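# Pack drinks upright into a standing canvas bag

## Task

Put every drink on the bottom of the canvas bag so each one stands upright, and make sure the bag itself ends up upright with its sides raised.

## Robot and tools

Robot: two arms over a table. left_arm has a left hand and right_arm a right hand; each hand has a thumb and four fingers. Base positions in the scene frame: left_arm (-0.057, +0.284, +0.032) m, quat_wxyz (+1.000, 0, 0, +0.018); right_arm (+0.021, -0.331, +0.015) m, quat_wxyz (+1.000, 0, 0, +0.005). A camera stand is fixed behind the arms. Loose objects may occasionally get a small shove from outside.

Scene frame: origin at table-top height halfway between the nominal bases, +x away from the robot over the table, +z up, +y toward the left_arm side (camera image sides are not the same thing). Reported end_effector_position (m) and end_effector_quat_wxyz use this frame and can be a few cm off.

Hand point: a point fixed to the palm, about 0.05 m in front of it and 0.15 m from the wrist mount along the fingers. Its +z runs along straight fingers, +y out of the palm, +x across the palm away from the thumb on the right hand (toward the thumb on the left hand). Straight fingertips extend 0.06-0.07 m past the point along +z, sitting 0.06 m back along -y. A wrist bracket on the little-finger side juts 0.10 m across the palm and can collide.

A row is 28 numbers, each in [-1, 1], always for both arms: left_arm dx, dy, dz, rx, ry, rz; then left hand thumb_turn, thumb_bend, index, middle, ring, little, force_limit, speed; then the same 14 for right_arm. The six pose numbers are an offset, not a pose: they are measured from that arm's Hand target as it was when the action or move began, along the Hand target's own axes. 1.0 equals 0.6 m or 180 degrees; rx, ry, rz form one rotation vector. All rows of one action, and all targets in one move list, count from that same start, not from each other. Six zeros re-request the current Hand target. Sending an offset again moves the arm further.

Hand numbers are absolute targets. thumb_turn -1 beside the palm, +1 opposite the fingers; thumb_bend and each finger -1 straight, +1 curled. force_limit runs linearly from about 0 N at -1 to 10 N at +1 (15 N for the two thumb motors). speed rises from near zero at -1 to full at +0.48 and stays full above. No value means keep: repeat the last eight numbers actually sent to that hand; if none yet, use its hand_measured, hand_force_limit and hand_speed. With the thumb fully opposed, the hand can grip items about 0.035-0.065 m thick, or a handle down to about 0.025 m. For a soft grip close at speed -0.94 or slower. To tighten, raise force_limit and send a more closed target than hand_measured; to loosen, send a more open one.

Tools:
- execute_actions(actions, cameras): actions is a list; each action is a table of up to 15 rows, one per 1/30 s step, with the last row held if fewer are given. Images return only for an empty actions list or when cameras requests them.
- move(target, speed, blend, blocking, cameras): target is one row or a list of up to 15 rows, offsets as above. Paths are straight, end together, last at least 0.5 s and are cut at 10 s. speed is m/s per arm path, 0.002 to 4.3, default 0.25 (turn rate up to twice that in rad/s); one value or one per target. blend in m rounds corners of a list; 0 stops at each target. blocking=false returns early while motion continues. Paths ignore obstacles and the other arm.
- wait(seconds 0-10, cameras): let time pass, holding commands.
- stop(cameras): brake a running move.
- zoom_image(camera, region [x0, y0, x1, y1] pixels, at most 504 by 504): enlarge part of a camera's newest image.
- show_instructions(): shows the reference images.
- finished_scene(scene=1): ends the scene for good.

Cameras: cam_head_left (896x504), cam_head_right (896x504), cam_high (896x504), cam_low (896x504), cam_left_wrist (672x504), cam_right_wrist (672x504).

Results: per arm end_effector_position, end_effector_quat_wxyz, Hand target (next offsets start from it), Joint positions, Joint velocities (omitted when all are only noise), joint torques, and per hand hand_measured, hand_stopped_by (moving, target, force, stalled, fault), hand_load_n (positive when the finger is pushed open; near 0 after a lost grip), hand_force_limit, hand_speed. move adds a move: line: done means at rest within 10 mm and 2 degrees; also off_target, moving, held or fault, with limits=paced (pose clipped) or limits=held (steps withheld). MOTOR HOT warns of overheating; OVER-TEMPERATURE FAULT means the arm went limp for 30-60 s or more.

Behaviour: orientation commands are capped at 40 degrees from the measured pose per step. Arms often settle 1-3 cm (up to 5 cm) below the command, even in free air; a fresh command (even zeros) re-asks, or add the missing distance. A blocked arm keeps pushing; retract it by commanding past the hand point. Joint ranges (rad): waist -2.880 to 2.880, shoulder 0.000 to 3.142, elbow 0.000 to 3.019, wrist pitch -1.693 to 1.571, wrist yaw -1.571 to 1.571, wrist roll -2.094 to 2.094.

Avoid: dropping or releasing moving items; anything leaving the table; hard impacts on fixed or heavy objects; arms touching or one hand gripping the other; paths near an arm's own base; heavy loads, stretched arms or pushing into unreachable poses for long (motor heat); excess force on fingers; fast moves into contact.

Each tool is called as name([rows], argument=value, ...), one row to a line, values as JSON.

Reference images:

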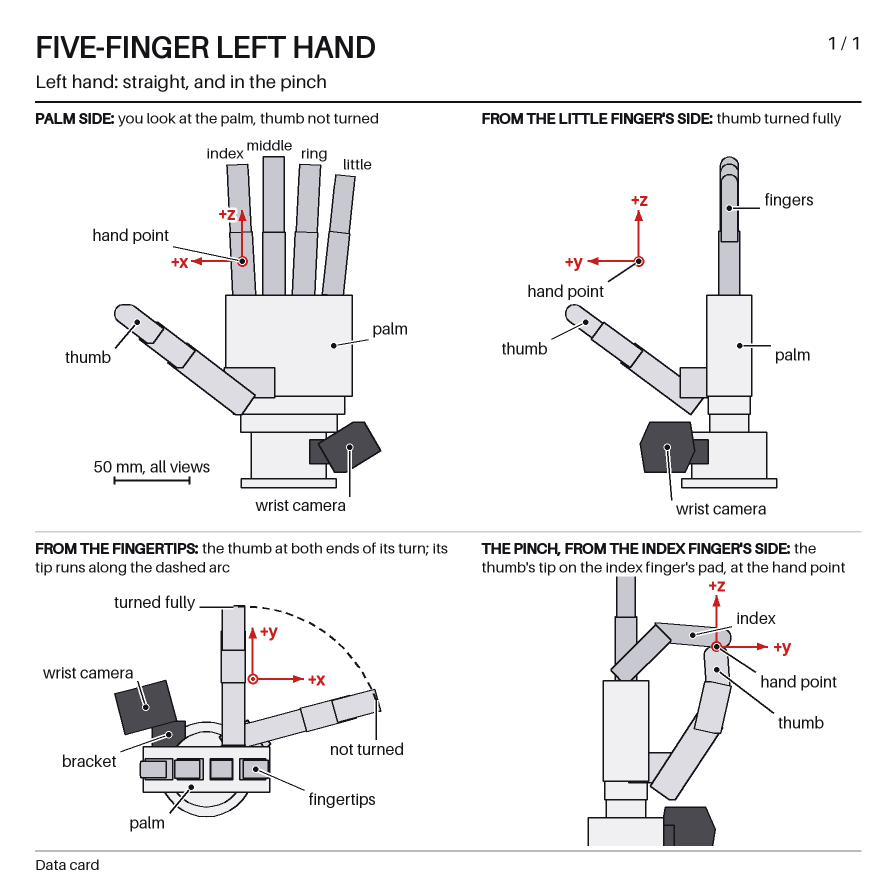

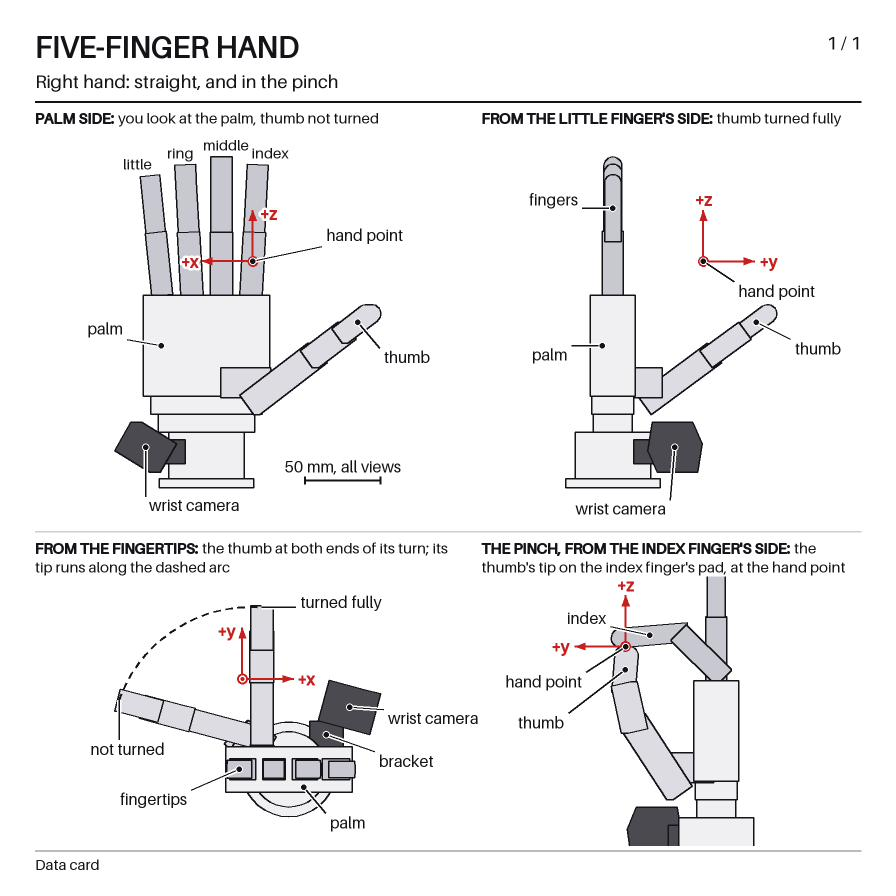

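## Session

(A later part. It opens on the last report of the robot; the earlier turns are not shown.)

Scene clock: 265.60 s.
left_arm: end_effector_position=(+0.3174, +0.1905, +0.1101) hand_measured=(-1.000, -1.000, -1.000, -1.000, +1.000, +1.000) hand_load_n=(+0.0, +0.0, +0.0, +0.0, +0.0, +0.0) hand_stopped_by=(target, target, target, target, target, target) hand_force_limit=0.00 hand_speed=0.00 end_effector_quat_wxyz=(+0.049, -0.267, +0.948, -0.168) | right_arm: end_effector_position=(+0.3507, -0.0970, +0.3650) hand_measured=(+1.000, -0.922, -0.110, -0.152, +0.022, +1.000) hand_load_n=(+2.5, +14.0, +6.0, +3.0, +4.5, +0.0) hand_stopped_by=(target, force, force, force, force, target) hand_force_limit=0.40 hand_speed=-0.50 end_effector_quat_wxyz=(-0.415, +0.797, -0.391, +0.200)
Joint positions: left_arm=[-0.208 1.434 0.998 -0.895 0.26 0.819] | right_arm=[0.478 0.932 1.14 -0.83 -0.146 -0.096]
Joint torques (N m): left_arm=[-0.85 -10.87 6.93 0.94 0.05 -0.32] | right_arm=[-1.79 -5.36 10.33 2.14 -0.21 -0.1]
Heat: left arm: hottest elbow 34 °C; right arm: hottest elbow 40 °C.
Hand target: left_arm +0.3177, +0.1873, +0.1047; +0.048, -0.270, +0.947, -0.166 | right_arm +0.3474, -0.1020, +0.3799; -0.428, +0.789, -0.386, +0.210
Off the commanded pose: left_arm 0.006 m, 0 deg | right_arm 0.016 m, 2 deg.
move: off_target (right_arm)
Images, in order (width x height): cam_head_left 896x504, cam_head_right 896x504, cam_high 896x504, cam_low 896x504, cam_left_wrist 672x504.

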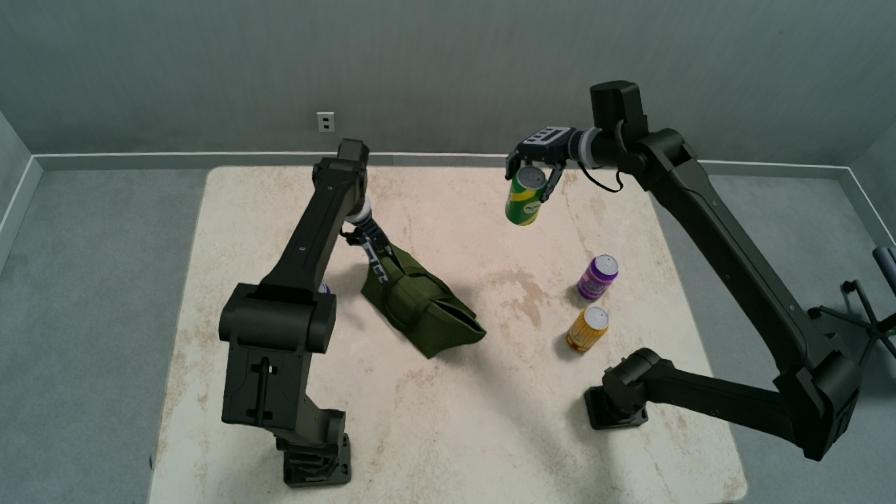

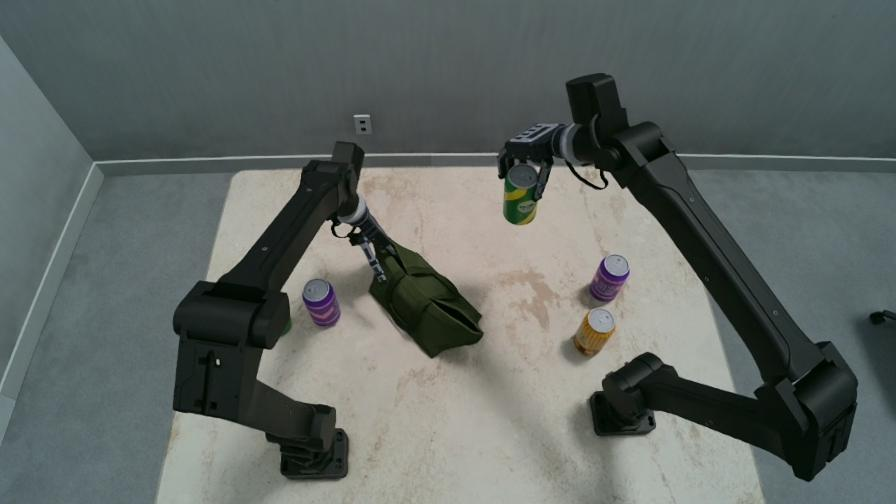

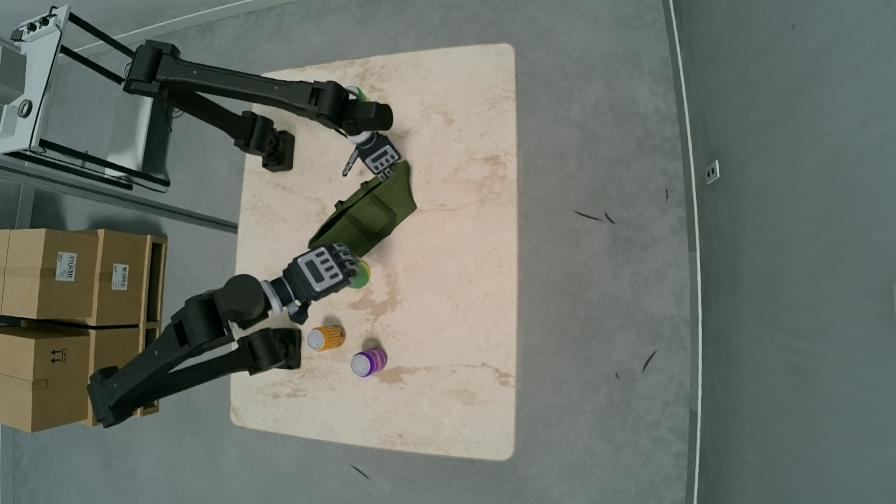

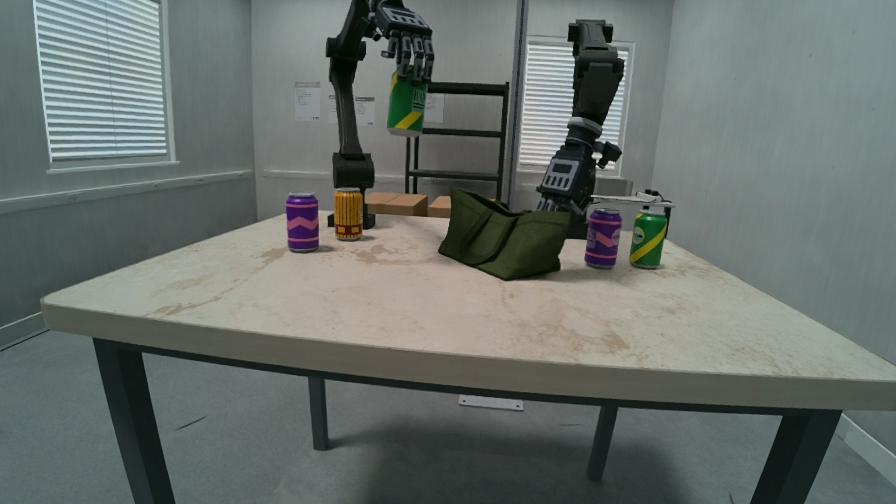

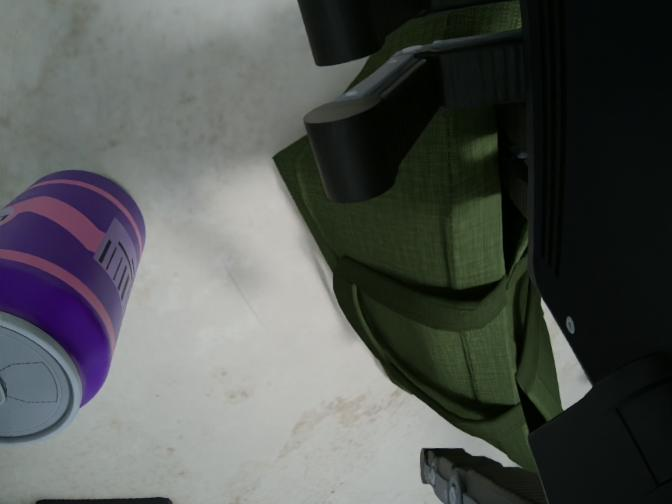

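move(target=[0.1418,-0.006,0.0022,0,0,0,-1,-1,-1,-1,1,1,0,0,0,0,0,0,0,0,1,-0.918,0.25,0.25,0.35,1,0.4,-0.5], speed=0.06, cameras=["cam_left_wrist","cam_high","cam_head_left","cam_low"])

zoom_image(camera="cam_high", region=[290, 130, 430, 260])

zoom_image(camera="cam_head_left", region=[340, 200, 500, 370])

Scene clock: 268.97 s.
left_arm: end_effector_position=(+0.2462, +0.1432, +0.1019) hand_measured=(-1.000, -1.000, -1.000, -1.000, +1.000, +1.000) hand_load_n=(+0.0, +0.0, +0.0, +0.0, +0.0, +0.0) hand_stopped_by=(target, target, target, target, target, target) hand_force_limit=0.00 hand_speed=0.00 end_effector_quat_wxyz=(+0.039, -0.268, +0.949, -0.160) | right_arm: end_effector_position=(+0.3507, -0.0970, +0.3650) hand_measured=(+1.000, -0.922, -0.110, -0.152, +0.022, +1.000) hand_load_n=(+3.0, +13.5, +5.5, +3.0, +4.5, +0.5) hand_stopped_by=(target, force, force, force, force, target) hand_force_limit=0.40 hand_speed=-0.50 end_effector_quat_wxyz=(-0.415, +0.797, -0.391, +0.200)
Joint positions: left_arm=[-0.381 1.305 0.847 -0.858 0.214 0.648] | right_arm=[0.478 0.932 1.14 -0.83 -0.146 -0.096]
Joint torques (N m): left_arm=[-0.85 -10.7 6.94 0.92 0.1 -0.32] | right_arm=[-1.79 -5.42 10.32 2.15 -0.22 -0.09]
Heat: left arm: hottest elbow 34 °C; right arm: hottest elbow 40 °C.
Hand target: left_arm +0.2475, +0.1392, +0.1047; +0.048, -0.269, +0.947, -0.166 | right_arm +0.3474, -0.1020, +0.3799; -0.428, +0.789, -0.386, +0.210
Off the commanded pose: left_arm 0.005 m, 1 deg | right_arm 0.016 m, 2 deg.
move: off_target (right_arm)
Images, in order (width x height): cam_head_left 896x504, cam_high 896x504, cam_low 896x504, cam_left_wrist 672x504.

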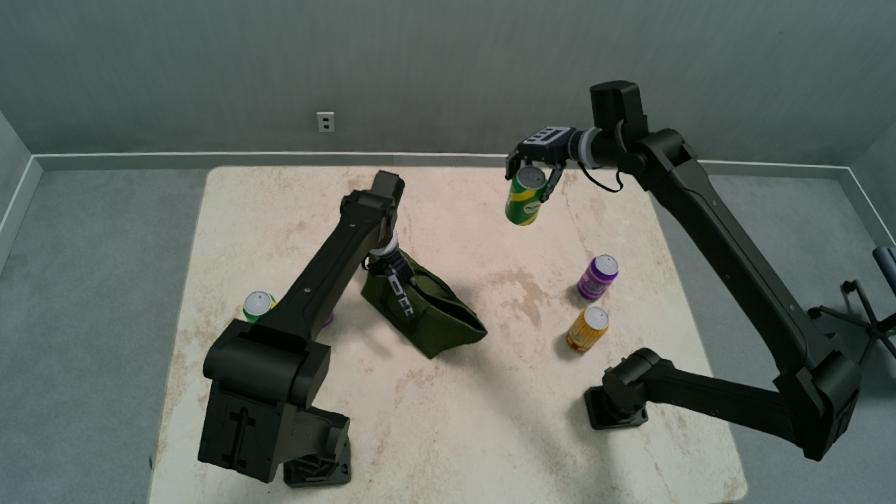

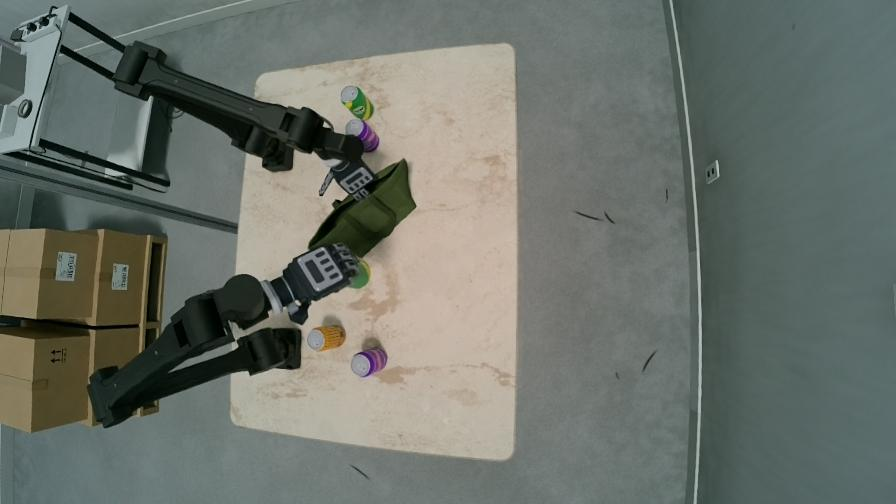

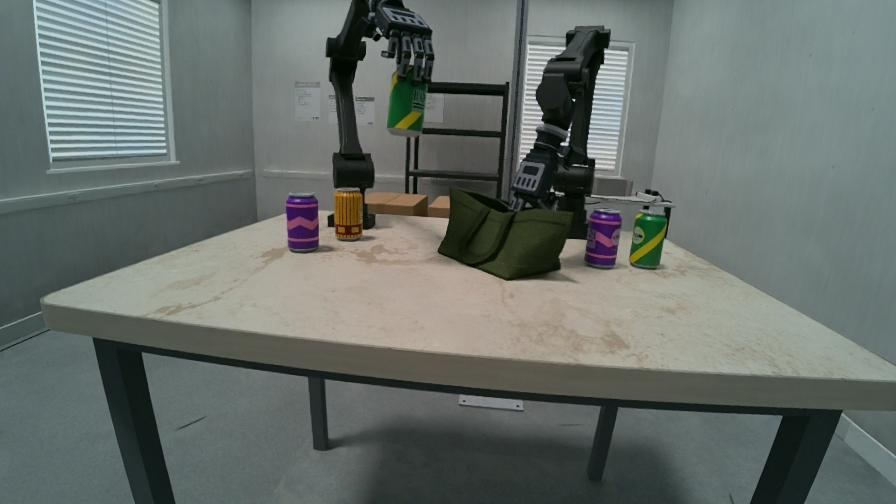

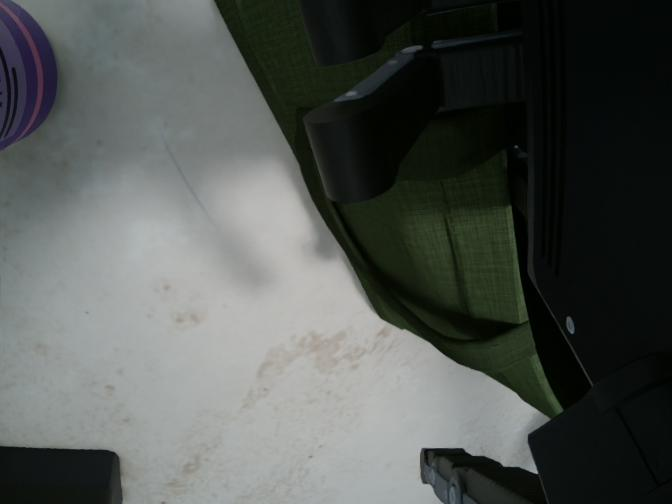

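Scaled by 3.600 from the camera's 896x504 image, which has a finer 1280x720 frame.

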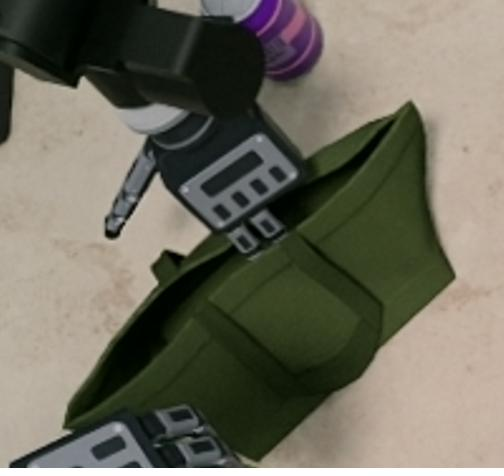

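Scaled by 2.965 from the camera's 896x504 image, which has a finer 1280x720 frame.

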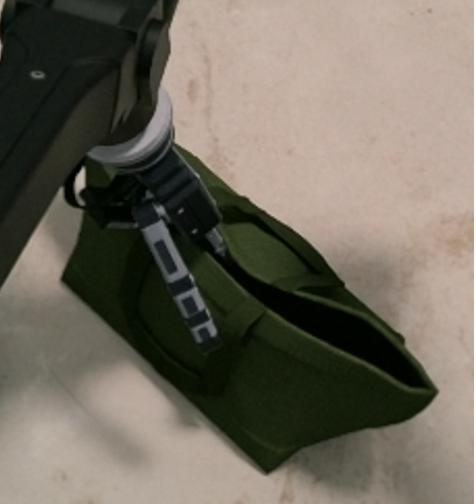

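move(target=[-0.0061,-0.0546,0.0199,0,0,0,-1,-1,-1,-1,1,1,0,0,0,0,0,0,0,0,1,-0.918,0.25,0.25,0.35,1,0.4,-0.5], speed=0.06, cameras=["cam_high","cam_head_left","cam_low"])

zoom_image(camera="cam_high", region=[290, 130, 430, 260])

zoom_image(camera="cam_head_left", region=[340, 200, 500, 370])

Scene clock: 270.93 s.
left_arm: end_effector_position=(+0.2457, +0.1263, +0.0909) hand_measured=(-1.000, -1.000, -1.000, -1.000, +1.000, +1.000) hand_load_n=(+0.0, +0.0, +0.0, +0.0, +0.0, +0.0) hand_stopped_by=(target, target, target, target, target, target) hand_force_limit=0.00 hand_speed=0.00 end_effector_quat_wxyz=(+0.028, -0.271, +0.950, -0.150) | right_arm: end_effector_position=(+0.3507, -0.0970, +0.3650) hand_measured=(+1.000, -0.922, -0.110, -0.152, +0.022, +1.000) hand_load_n=(+3.0, +14.0, +6.0, +3.0, +5.0, +0.0) hand_stopped_by=(target, force, force, force, force, target) hand_force_limit=0.40 hand_speed=-0.50 end_effector_quat_wxyz=(-0.415, +0.797, -0.391, +0.200)
Joint positions: left_arm=[-0.427 1.357 0.862 -0.843 0.199 0.601] | right_arm=[0.478 0.932 1.14 -0.83 -0.146 -0.096]
Joint torques (N m): left_arm=[-1.03 -9.29 10.66 0.87 0.16 -0.31] | right_arm=[-1.85 -5.42 10.32 2.15 -0.22 -0.09]
Heat: left arm: hottest elbow 34 °C; right arm: hottest elbow 40 °C.
Hand target: left_arm +0.2689, +0.1116, +0.1046; +0.048, -0.270, +0.947, -0.166 | right_arm +0.3474, -0.1020, +0.3799; -0.428, +0.789, -0.386, +0.210
Off the commanded pose: left_arm 0.031 m, 3 deg | right_arm 0.016 m, 2 deg.
move: off_target (left_arm, right_arm)
Images, in order (width x height): cam_head_left 896x504, cam_high 896x504, cam_low 896x504.

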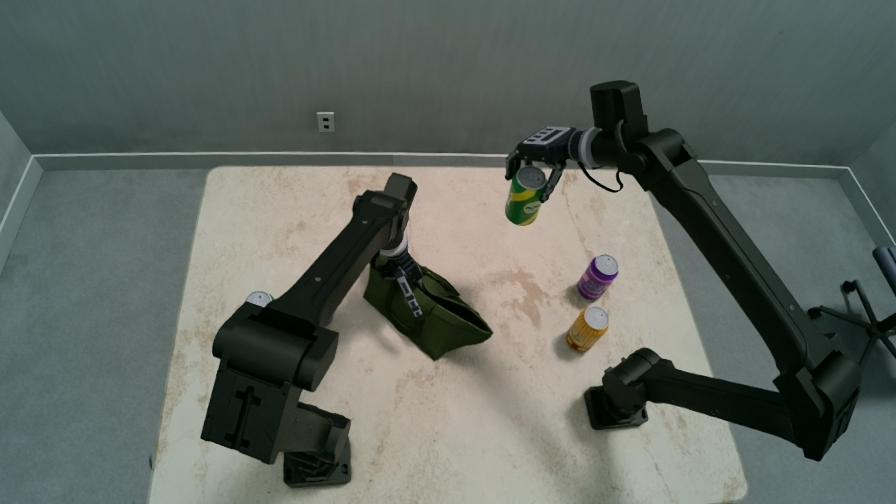

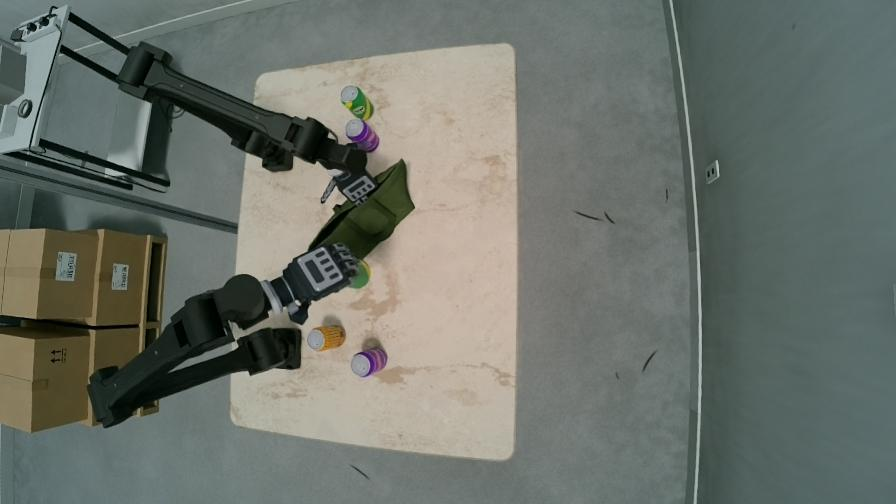

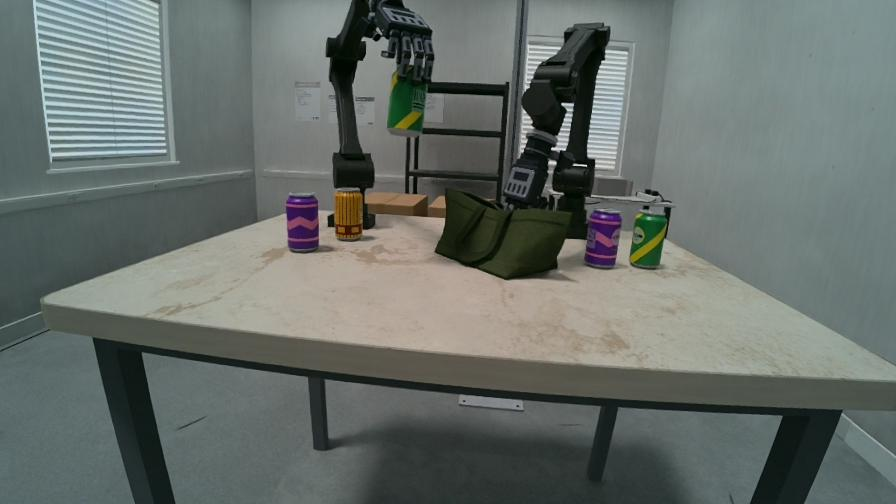

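Scaled by 3.600 from the camera's 896x504 image, which has a finer 1280x720 frame.

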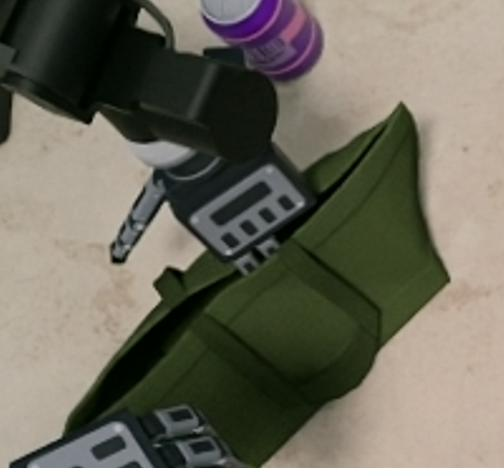

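Scaled by 2.965 from the camera's 896x504 image, which has a finer 1280x720 frame.

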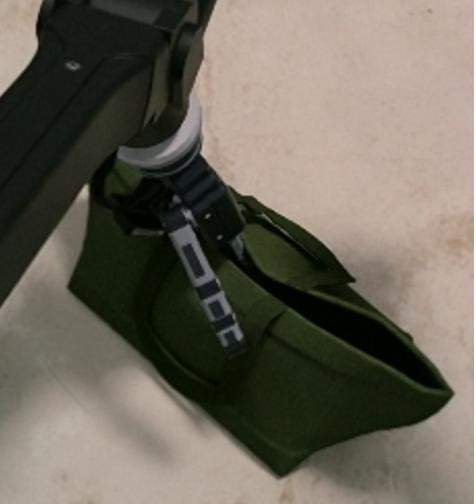

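move(target=[0.0157,0.1374,-0.0588,0,0,0,-1,-1,-1,-1,1,1,0,0,0,0,0,0,0,0,1,-0.918,0.25,0.25,0.35,1,0.4,-0.5], speed=0.06, cameras=["cam_high","cam_head_left","cam_low"])

zoom_image(camera="cam_high", region=[290, 130, 430, 260])

zoom_image(camera="cam_head_left", region=[340, 200, 500, 370])

Scene clock: 273.87 s.
left_arm: end_effector_position=(+0.2171, +0.1780, +0.1085) hand_measured=(-1.000, -1.000, -1.000, -1.000, +1.000, +1.000) hand_load_n=(+0.0, +0.0, +0.0, +0.5, +0.0, +0.0) hand_stopped_by=(target, target, target, target, target, target) hand_force_limit=0.00 hand_speed=0.00 end_effector_quat_wxyz=(+0.049, -0.272, +0.946, -0.168) | right_arm: end_effector_position=(+0.3507, -0.0970, +0.3650) hand_measured=(+1.000, -0.922, -0.110, -0.152, +0.022, +1.000) hand_load_n=(+3.0, +14.0, +6.0, +3.0, +5.0, +0.0) hand_stopped_by=(target, force, force, force, force, target) hand_force_limit=0.40 hand_speed=-0.50 end_effector_quat_wxyz=(-0.415, +0.797, -0.391, +0.200)
Joint positions: left_arm=[-0.303 1.172 0.755 -0.891 0.235 0.714] | right_arm=[0.478 0.932 1.14 -0.83 -0.146 -0.096]
Joint torques (N m): left_arm=[0.67 -8.47 6.99 -0.2 0.27 0.05] | right_arm=[-1.79 -5.36 10.35 2.15 -0.22 -0.09]
Heat: left arm: hottest elbow 34 °C; right arm: hottest elbow 40 °C.
Hand target: left_arm +0.2138, +0.1826, +0.1097; +0.048, -0.270, +0.947, -0.166 | right_arm +0.3474, -0.1020, +0.3799; -0.428, +0.789, -0.386, +0.210
Off the commanded pose: left_arm 0.006 m, 0 deg | right_arm 0.016 m, 2 deg.
move: off_target (right_arm)
Images, in order (width x height): cam_head_left 896x504, cam_high 896x504, cam_low 896x504.

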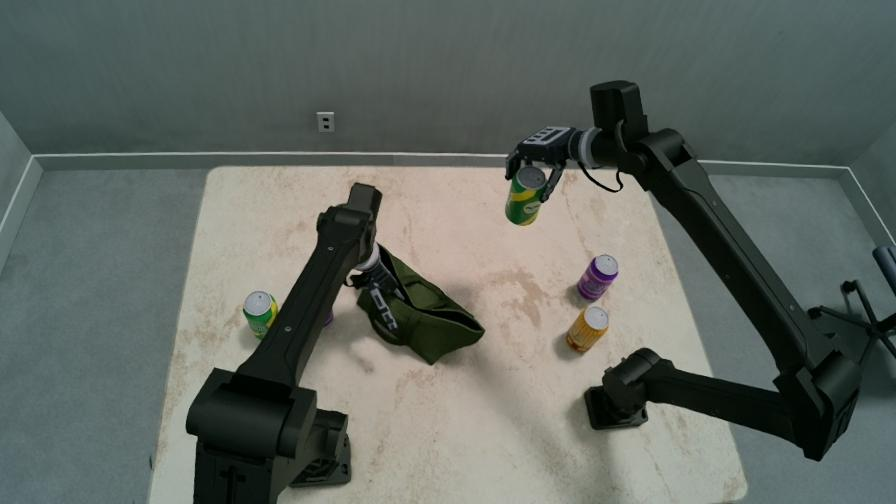

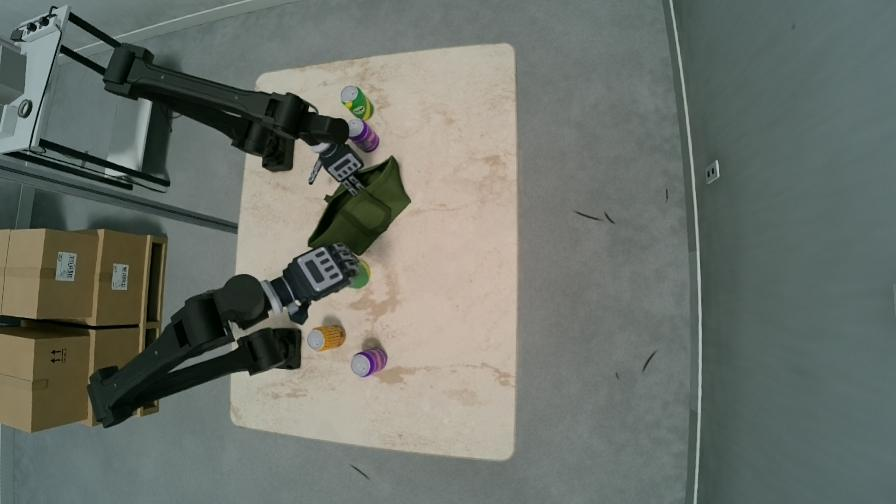

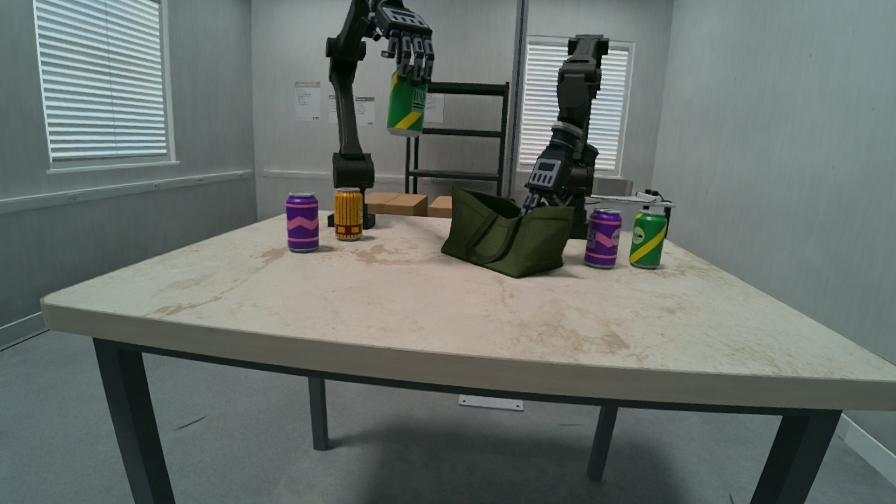

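Scaled by 3.600 from the camera's 896x504 image, which has a finer 1280x720 frame.

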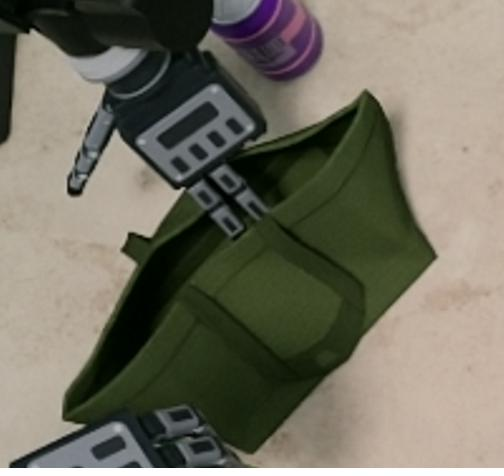

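Scaled by 2.965 from the camera's 896x504 image, which has a finer 1280x720 frame.

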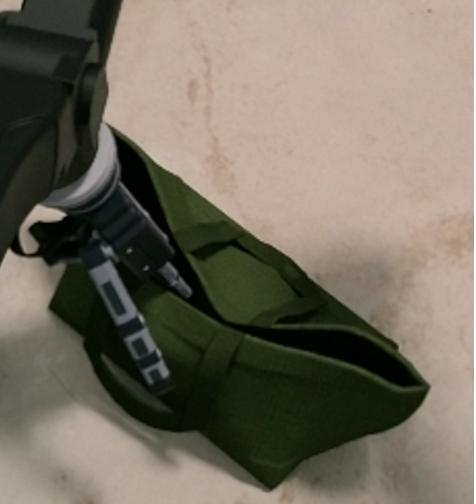

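zoom_image(camera="cam_high", region=[305, 150, 405, 250])

zoom_image(camera="cam_low", region=[430, 160, 600, 290])

Scaled by 5.040 from the camera's 896x504 image, which has a finer 1280x720 frame.

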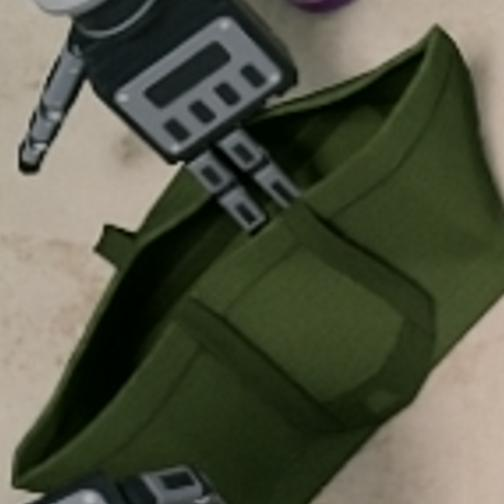

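Scaled by 2.965 from the camera's 896x504 image, which has a finer 1280x720 frame.

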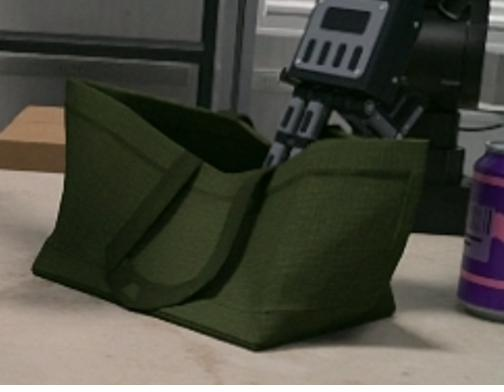

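move(target=[0.004,0.012,-0.03,0,0,0,-1,-1,-0.4,-0.4,1,1,-0.3,-0.4,0,0,0,0,0,0,1,-0.918,0.25,0.25,0.35,1,0.4,-0.5], speed=0.06, cameras=["cam_high","cam_head_left","cam_low","cam_left_wrist"])

zoom_image(camera="cam_high", region=[305, 150, 405, 250])

zoom_image(camera="cam_head_left", region=[340, 200, 500, 370])

Scene clock: 279.00 s.
left_arm: end_effector_position=(+0.2063, +0.1887, +0.1212) hand_measured=(-1.000, -1.000, -0.400, -0.400, +1.000, +1.000) hand_load_n=(+0.0, +0.0, +0.0, +0.0, +0.0, +0.0) hand_stopped_by=(target, target, target, target, target, target) hand_force_limit=-0.30 hand_speed=-0.40 end_effector_quat_wxyz=(+0.047, -0.272, +0.947, -0.166) | right_arm: end_effector_position=(+0.3507, -0.0970, +0.3650) hand_measured=(+1.000, -0.922, -0.110, -0.152, +0.022, +1.000) hand_load_n=(+3.0, +14.0, +5.5, +3.0, +5.0, +0.5) hand_stopped_by=(target, force, force, force, force, target) hand_force_limit=0.40 hand_speed=-0.50 end_effector_quat_wxyz=(-0.415, +0.797, -0.391, +0.200)
Joint positions: left_arm=[-0.278 1.122 0.755 -0.952 0.241 0.74] | right_arm=[0.478 0.932 1.14 -0.83 -0.146 -0.096]
Joint torques (N m): left_arm=[0.56 -7.88 7.49 -0.34 0.3 0.04] | right_arm=[-1.79 -5.36 10.32 2.15 -0.22 -0.1]
Heat: left arm: hottest elbow 34 °C; right arm: hottest elbow 39 °C.
Hand target: left_arm +0.2049, +0.1924, +0.1242; +0.048, -0.269, +0.947, -0.166 | right_arm +0.3474, -0.1020, +0.3799; -0.428, +0.789, -0.386, +0.210
Off the commanded pose: left_arm 0.005 m, 0 deg | right_arm 0.016 m, 2 deg.
move: off_target (right_arm)
Images, in order (width x height): cam_head_left 896x504, cam_high 896x504, cam_low 896x504, cam_left_wrist 672x504.

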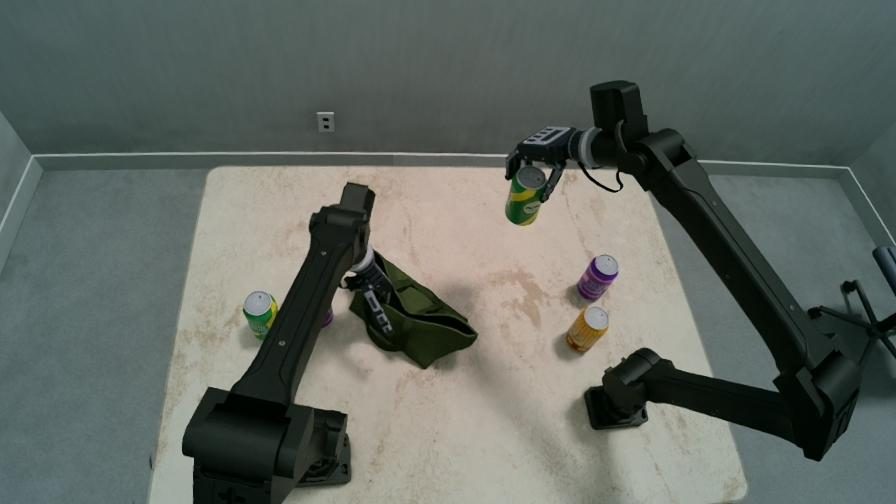

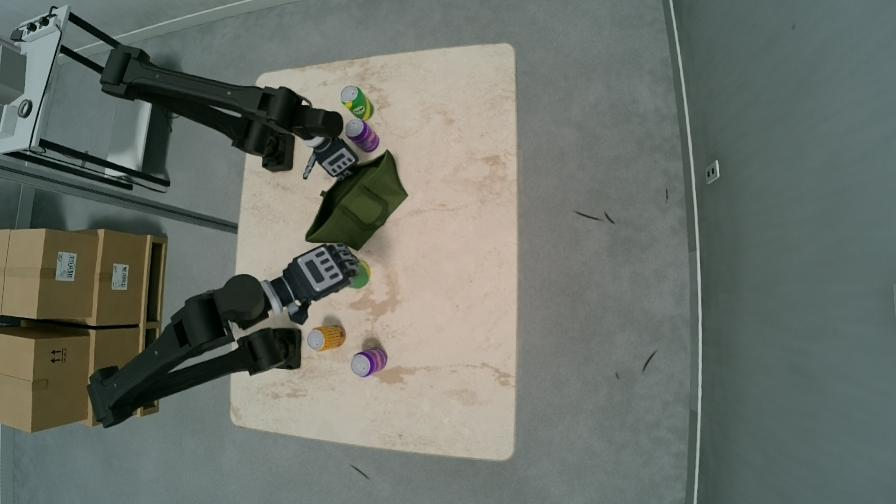

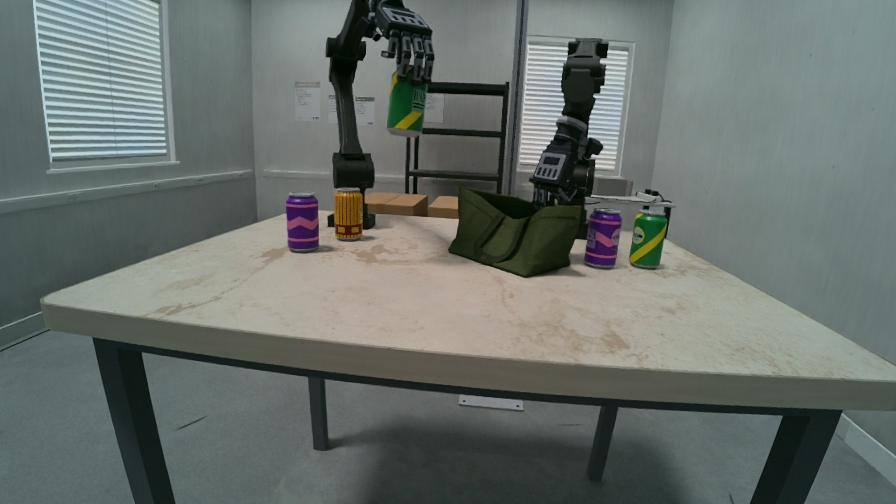

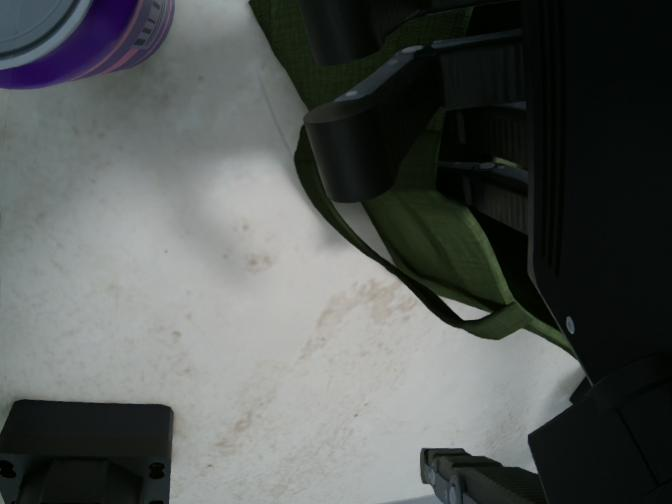

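Scaled by 5.040 from the camera's 896x504 image, which has a finer 1280x720 frame.

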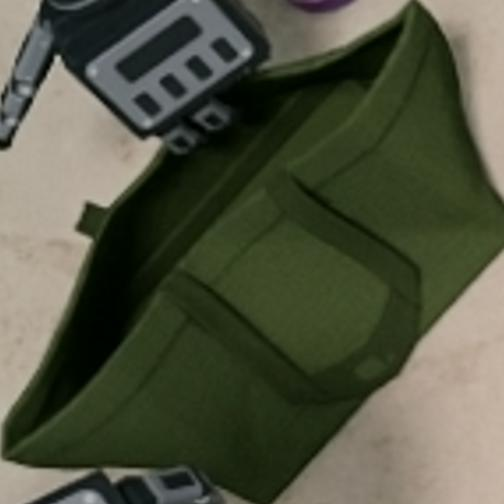

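Scaled by 2.965 from the camera's 896x504 image, which has a finer 1280x720 frame.

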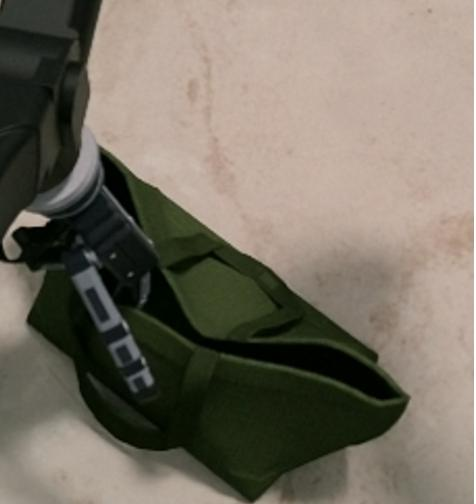

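move(target=[-0.0231,0.0221,0.0148,0.0667,0,0,-1,-1,-0.2,-0.2,1,1,-0.3,-0.4,0,0,0,0,0,0,1,-0.918,0.25,0.25,0.35,1,0.4,-0.5], speed=0.06, cameras=["cam_high","cam_head_left","cam_low","cam_left_wrist"])

zoom_image(camera="cam_high", region=[305, 150, 425, 260])

zoom_image(camera="cam_head_left", region=[340, 200, 500, 370])

Scene clock: 291.77 s.
left_arm: end_effector_position=(+0.2070, +0.2045, +0.1098) hand_measured=(-1.000, -1.000, -0.200, -0.200, +1.000, +1.000) hand_load_n=(+0.0, +0.0, +0.0, +0.0, +0.0, +0.0) hand_stopped_by=(target, target, target, target, target, target) hand_force_limit=-0.30 hand_speed=-0.40 end_effector_quat_wxyz=(+0.062, -0.269, +0.925, -0.261) | right_arm: end_effector_position=(+0.3507, -0.0970, +0.3650) hand_measured=(+1.000, -0.922, -0.110, -0.152, +0.022, +1.000) hand_load_n=(+3.0, +14.0, +6.0, +3.0, +5.0, +0.0) hand_stopped_by=(target, force, force, force, force, target) hand_force_limit=0.40 hand_speed=-0.50 end_effector_quat_wxyz=(-0.415, +0.797, -0.391, +0.200)
Joint positions: left_arm=[-0.106 1.056 0.656 -0.85 0.445 0.863] | right_arm=[0.478 0.932 1.14 -0.83 -0.146 -0.096]
Joint torques (N m): left_arm=[0.62 -6.83 7.23 1.11 0.41 0] | right_arm=[-1.79 -5.48 10.33 2.15 -0.22 -0.09]
Heat: left arm: hottest elbow 34 °C; right arm: hottest elbow 39 °C.
Hand target: left_arm +0.2119, +0.2077, +0.1114; +0.076, -0.263, +0.925, -0.265 | right_arm +0.3474, -0.1020, +0.3799; -0.428, +0.789, -0.386, +0.210
Off the commanded pose: left_arm 0.006 m, 2 deg | right_arm 0.016 m, 2 deg.
move: off_target (right_arm)
Images, in order (width x height): cam_head_left 896x504, cam_high 896x504, cam_low 896x504, cam_left_wrist 672x504.

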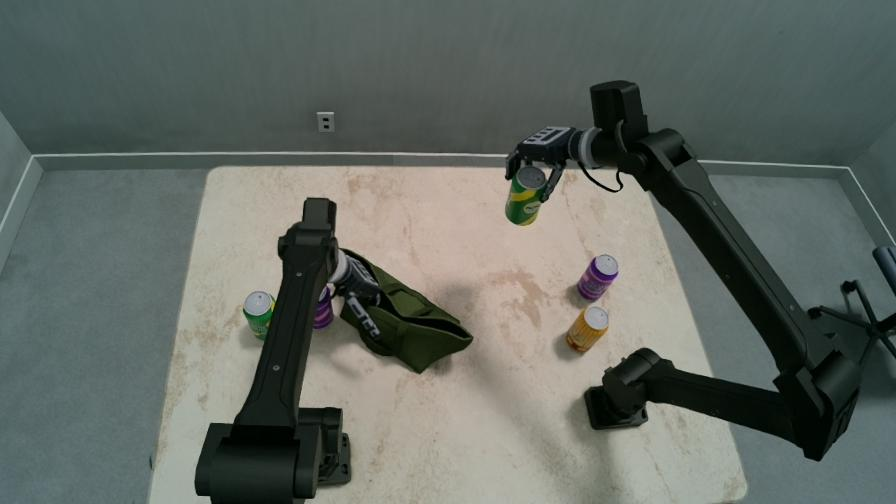

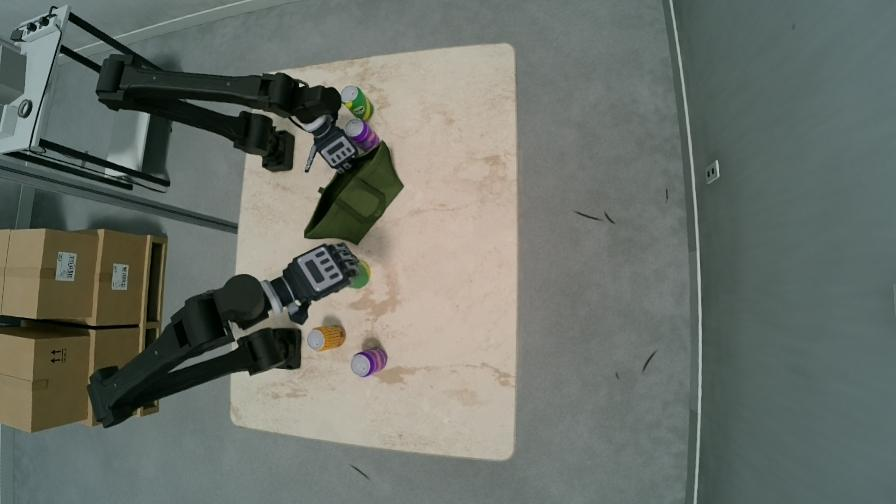

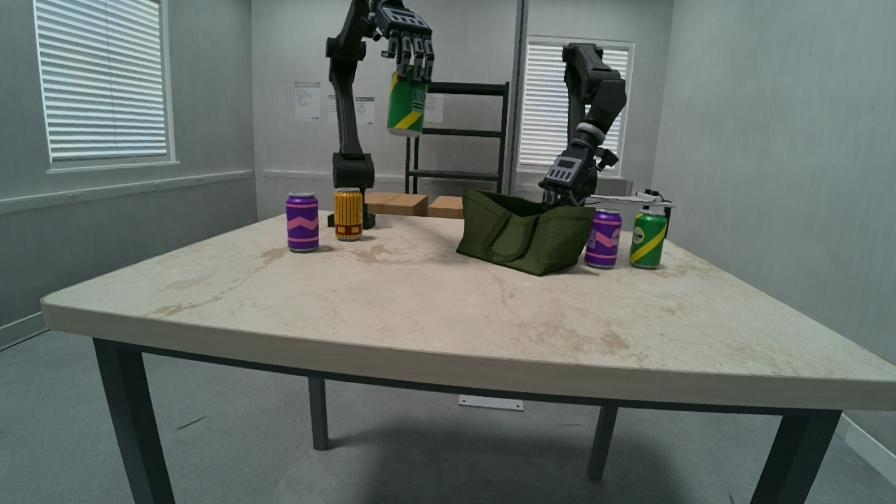

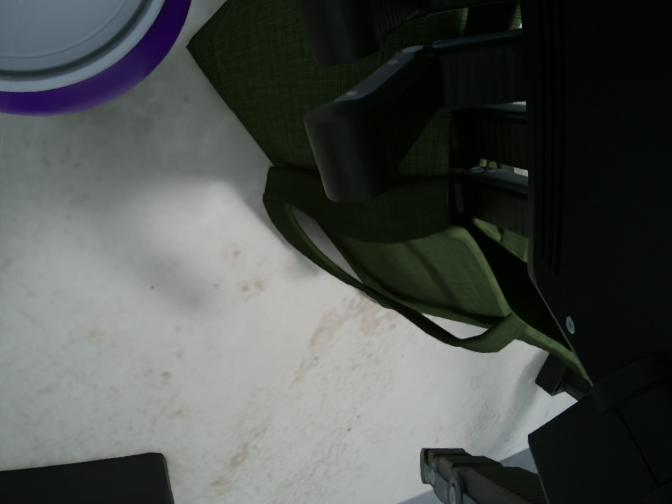

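Scaled by 4.200 from the camera's 896x504 image, which has a finer 1280x720 frame.

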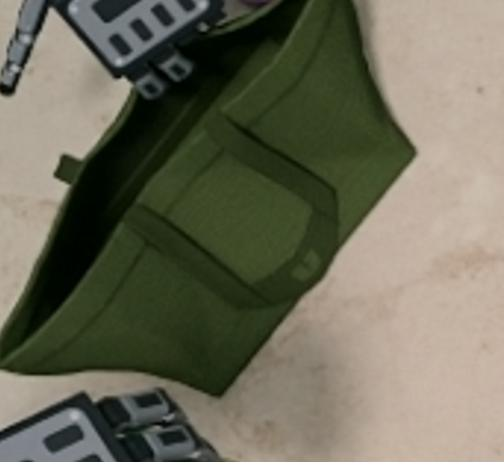

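Scaled by 2.965 from the camera's 896x504 image, which has a finer 1280x720 frame.

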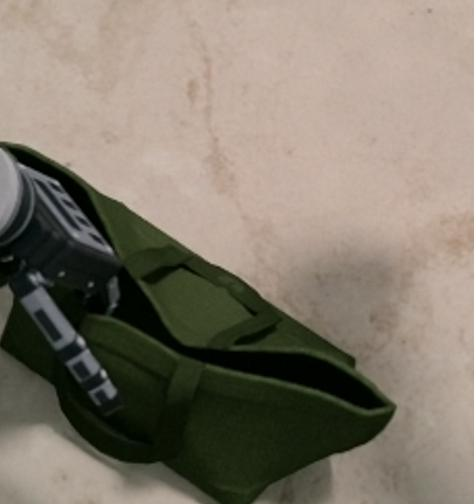

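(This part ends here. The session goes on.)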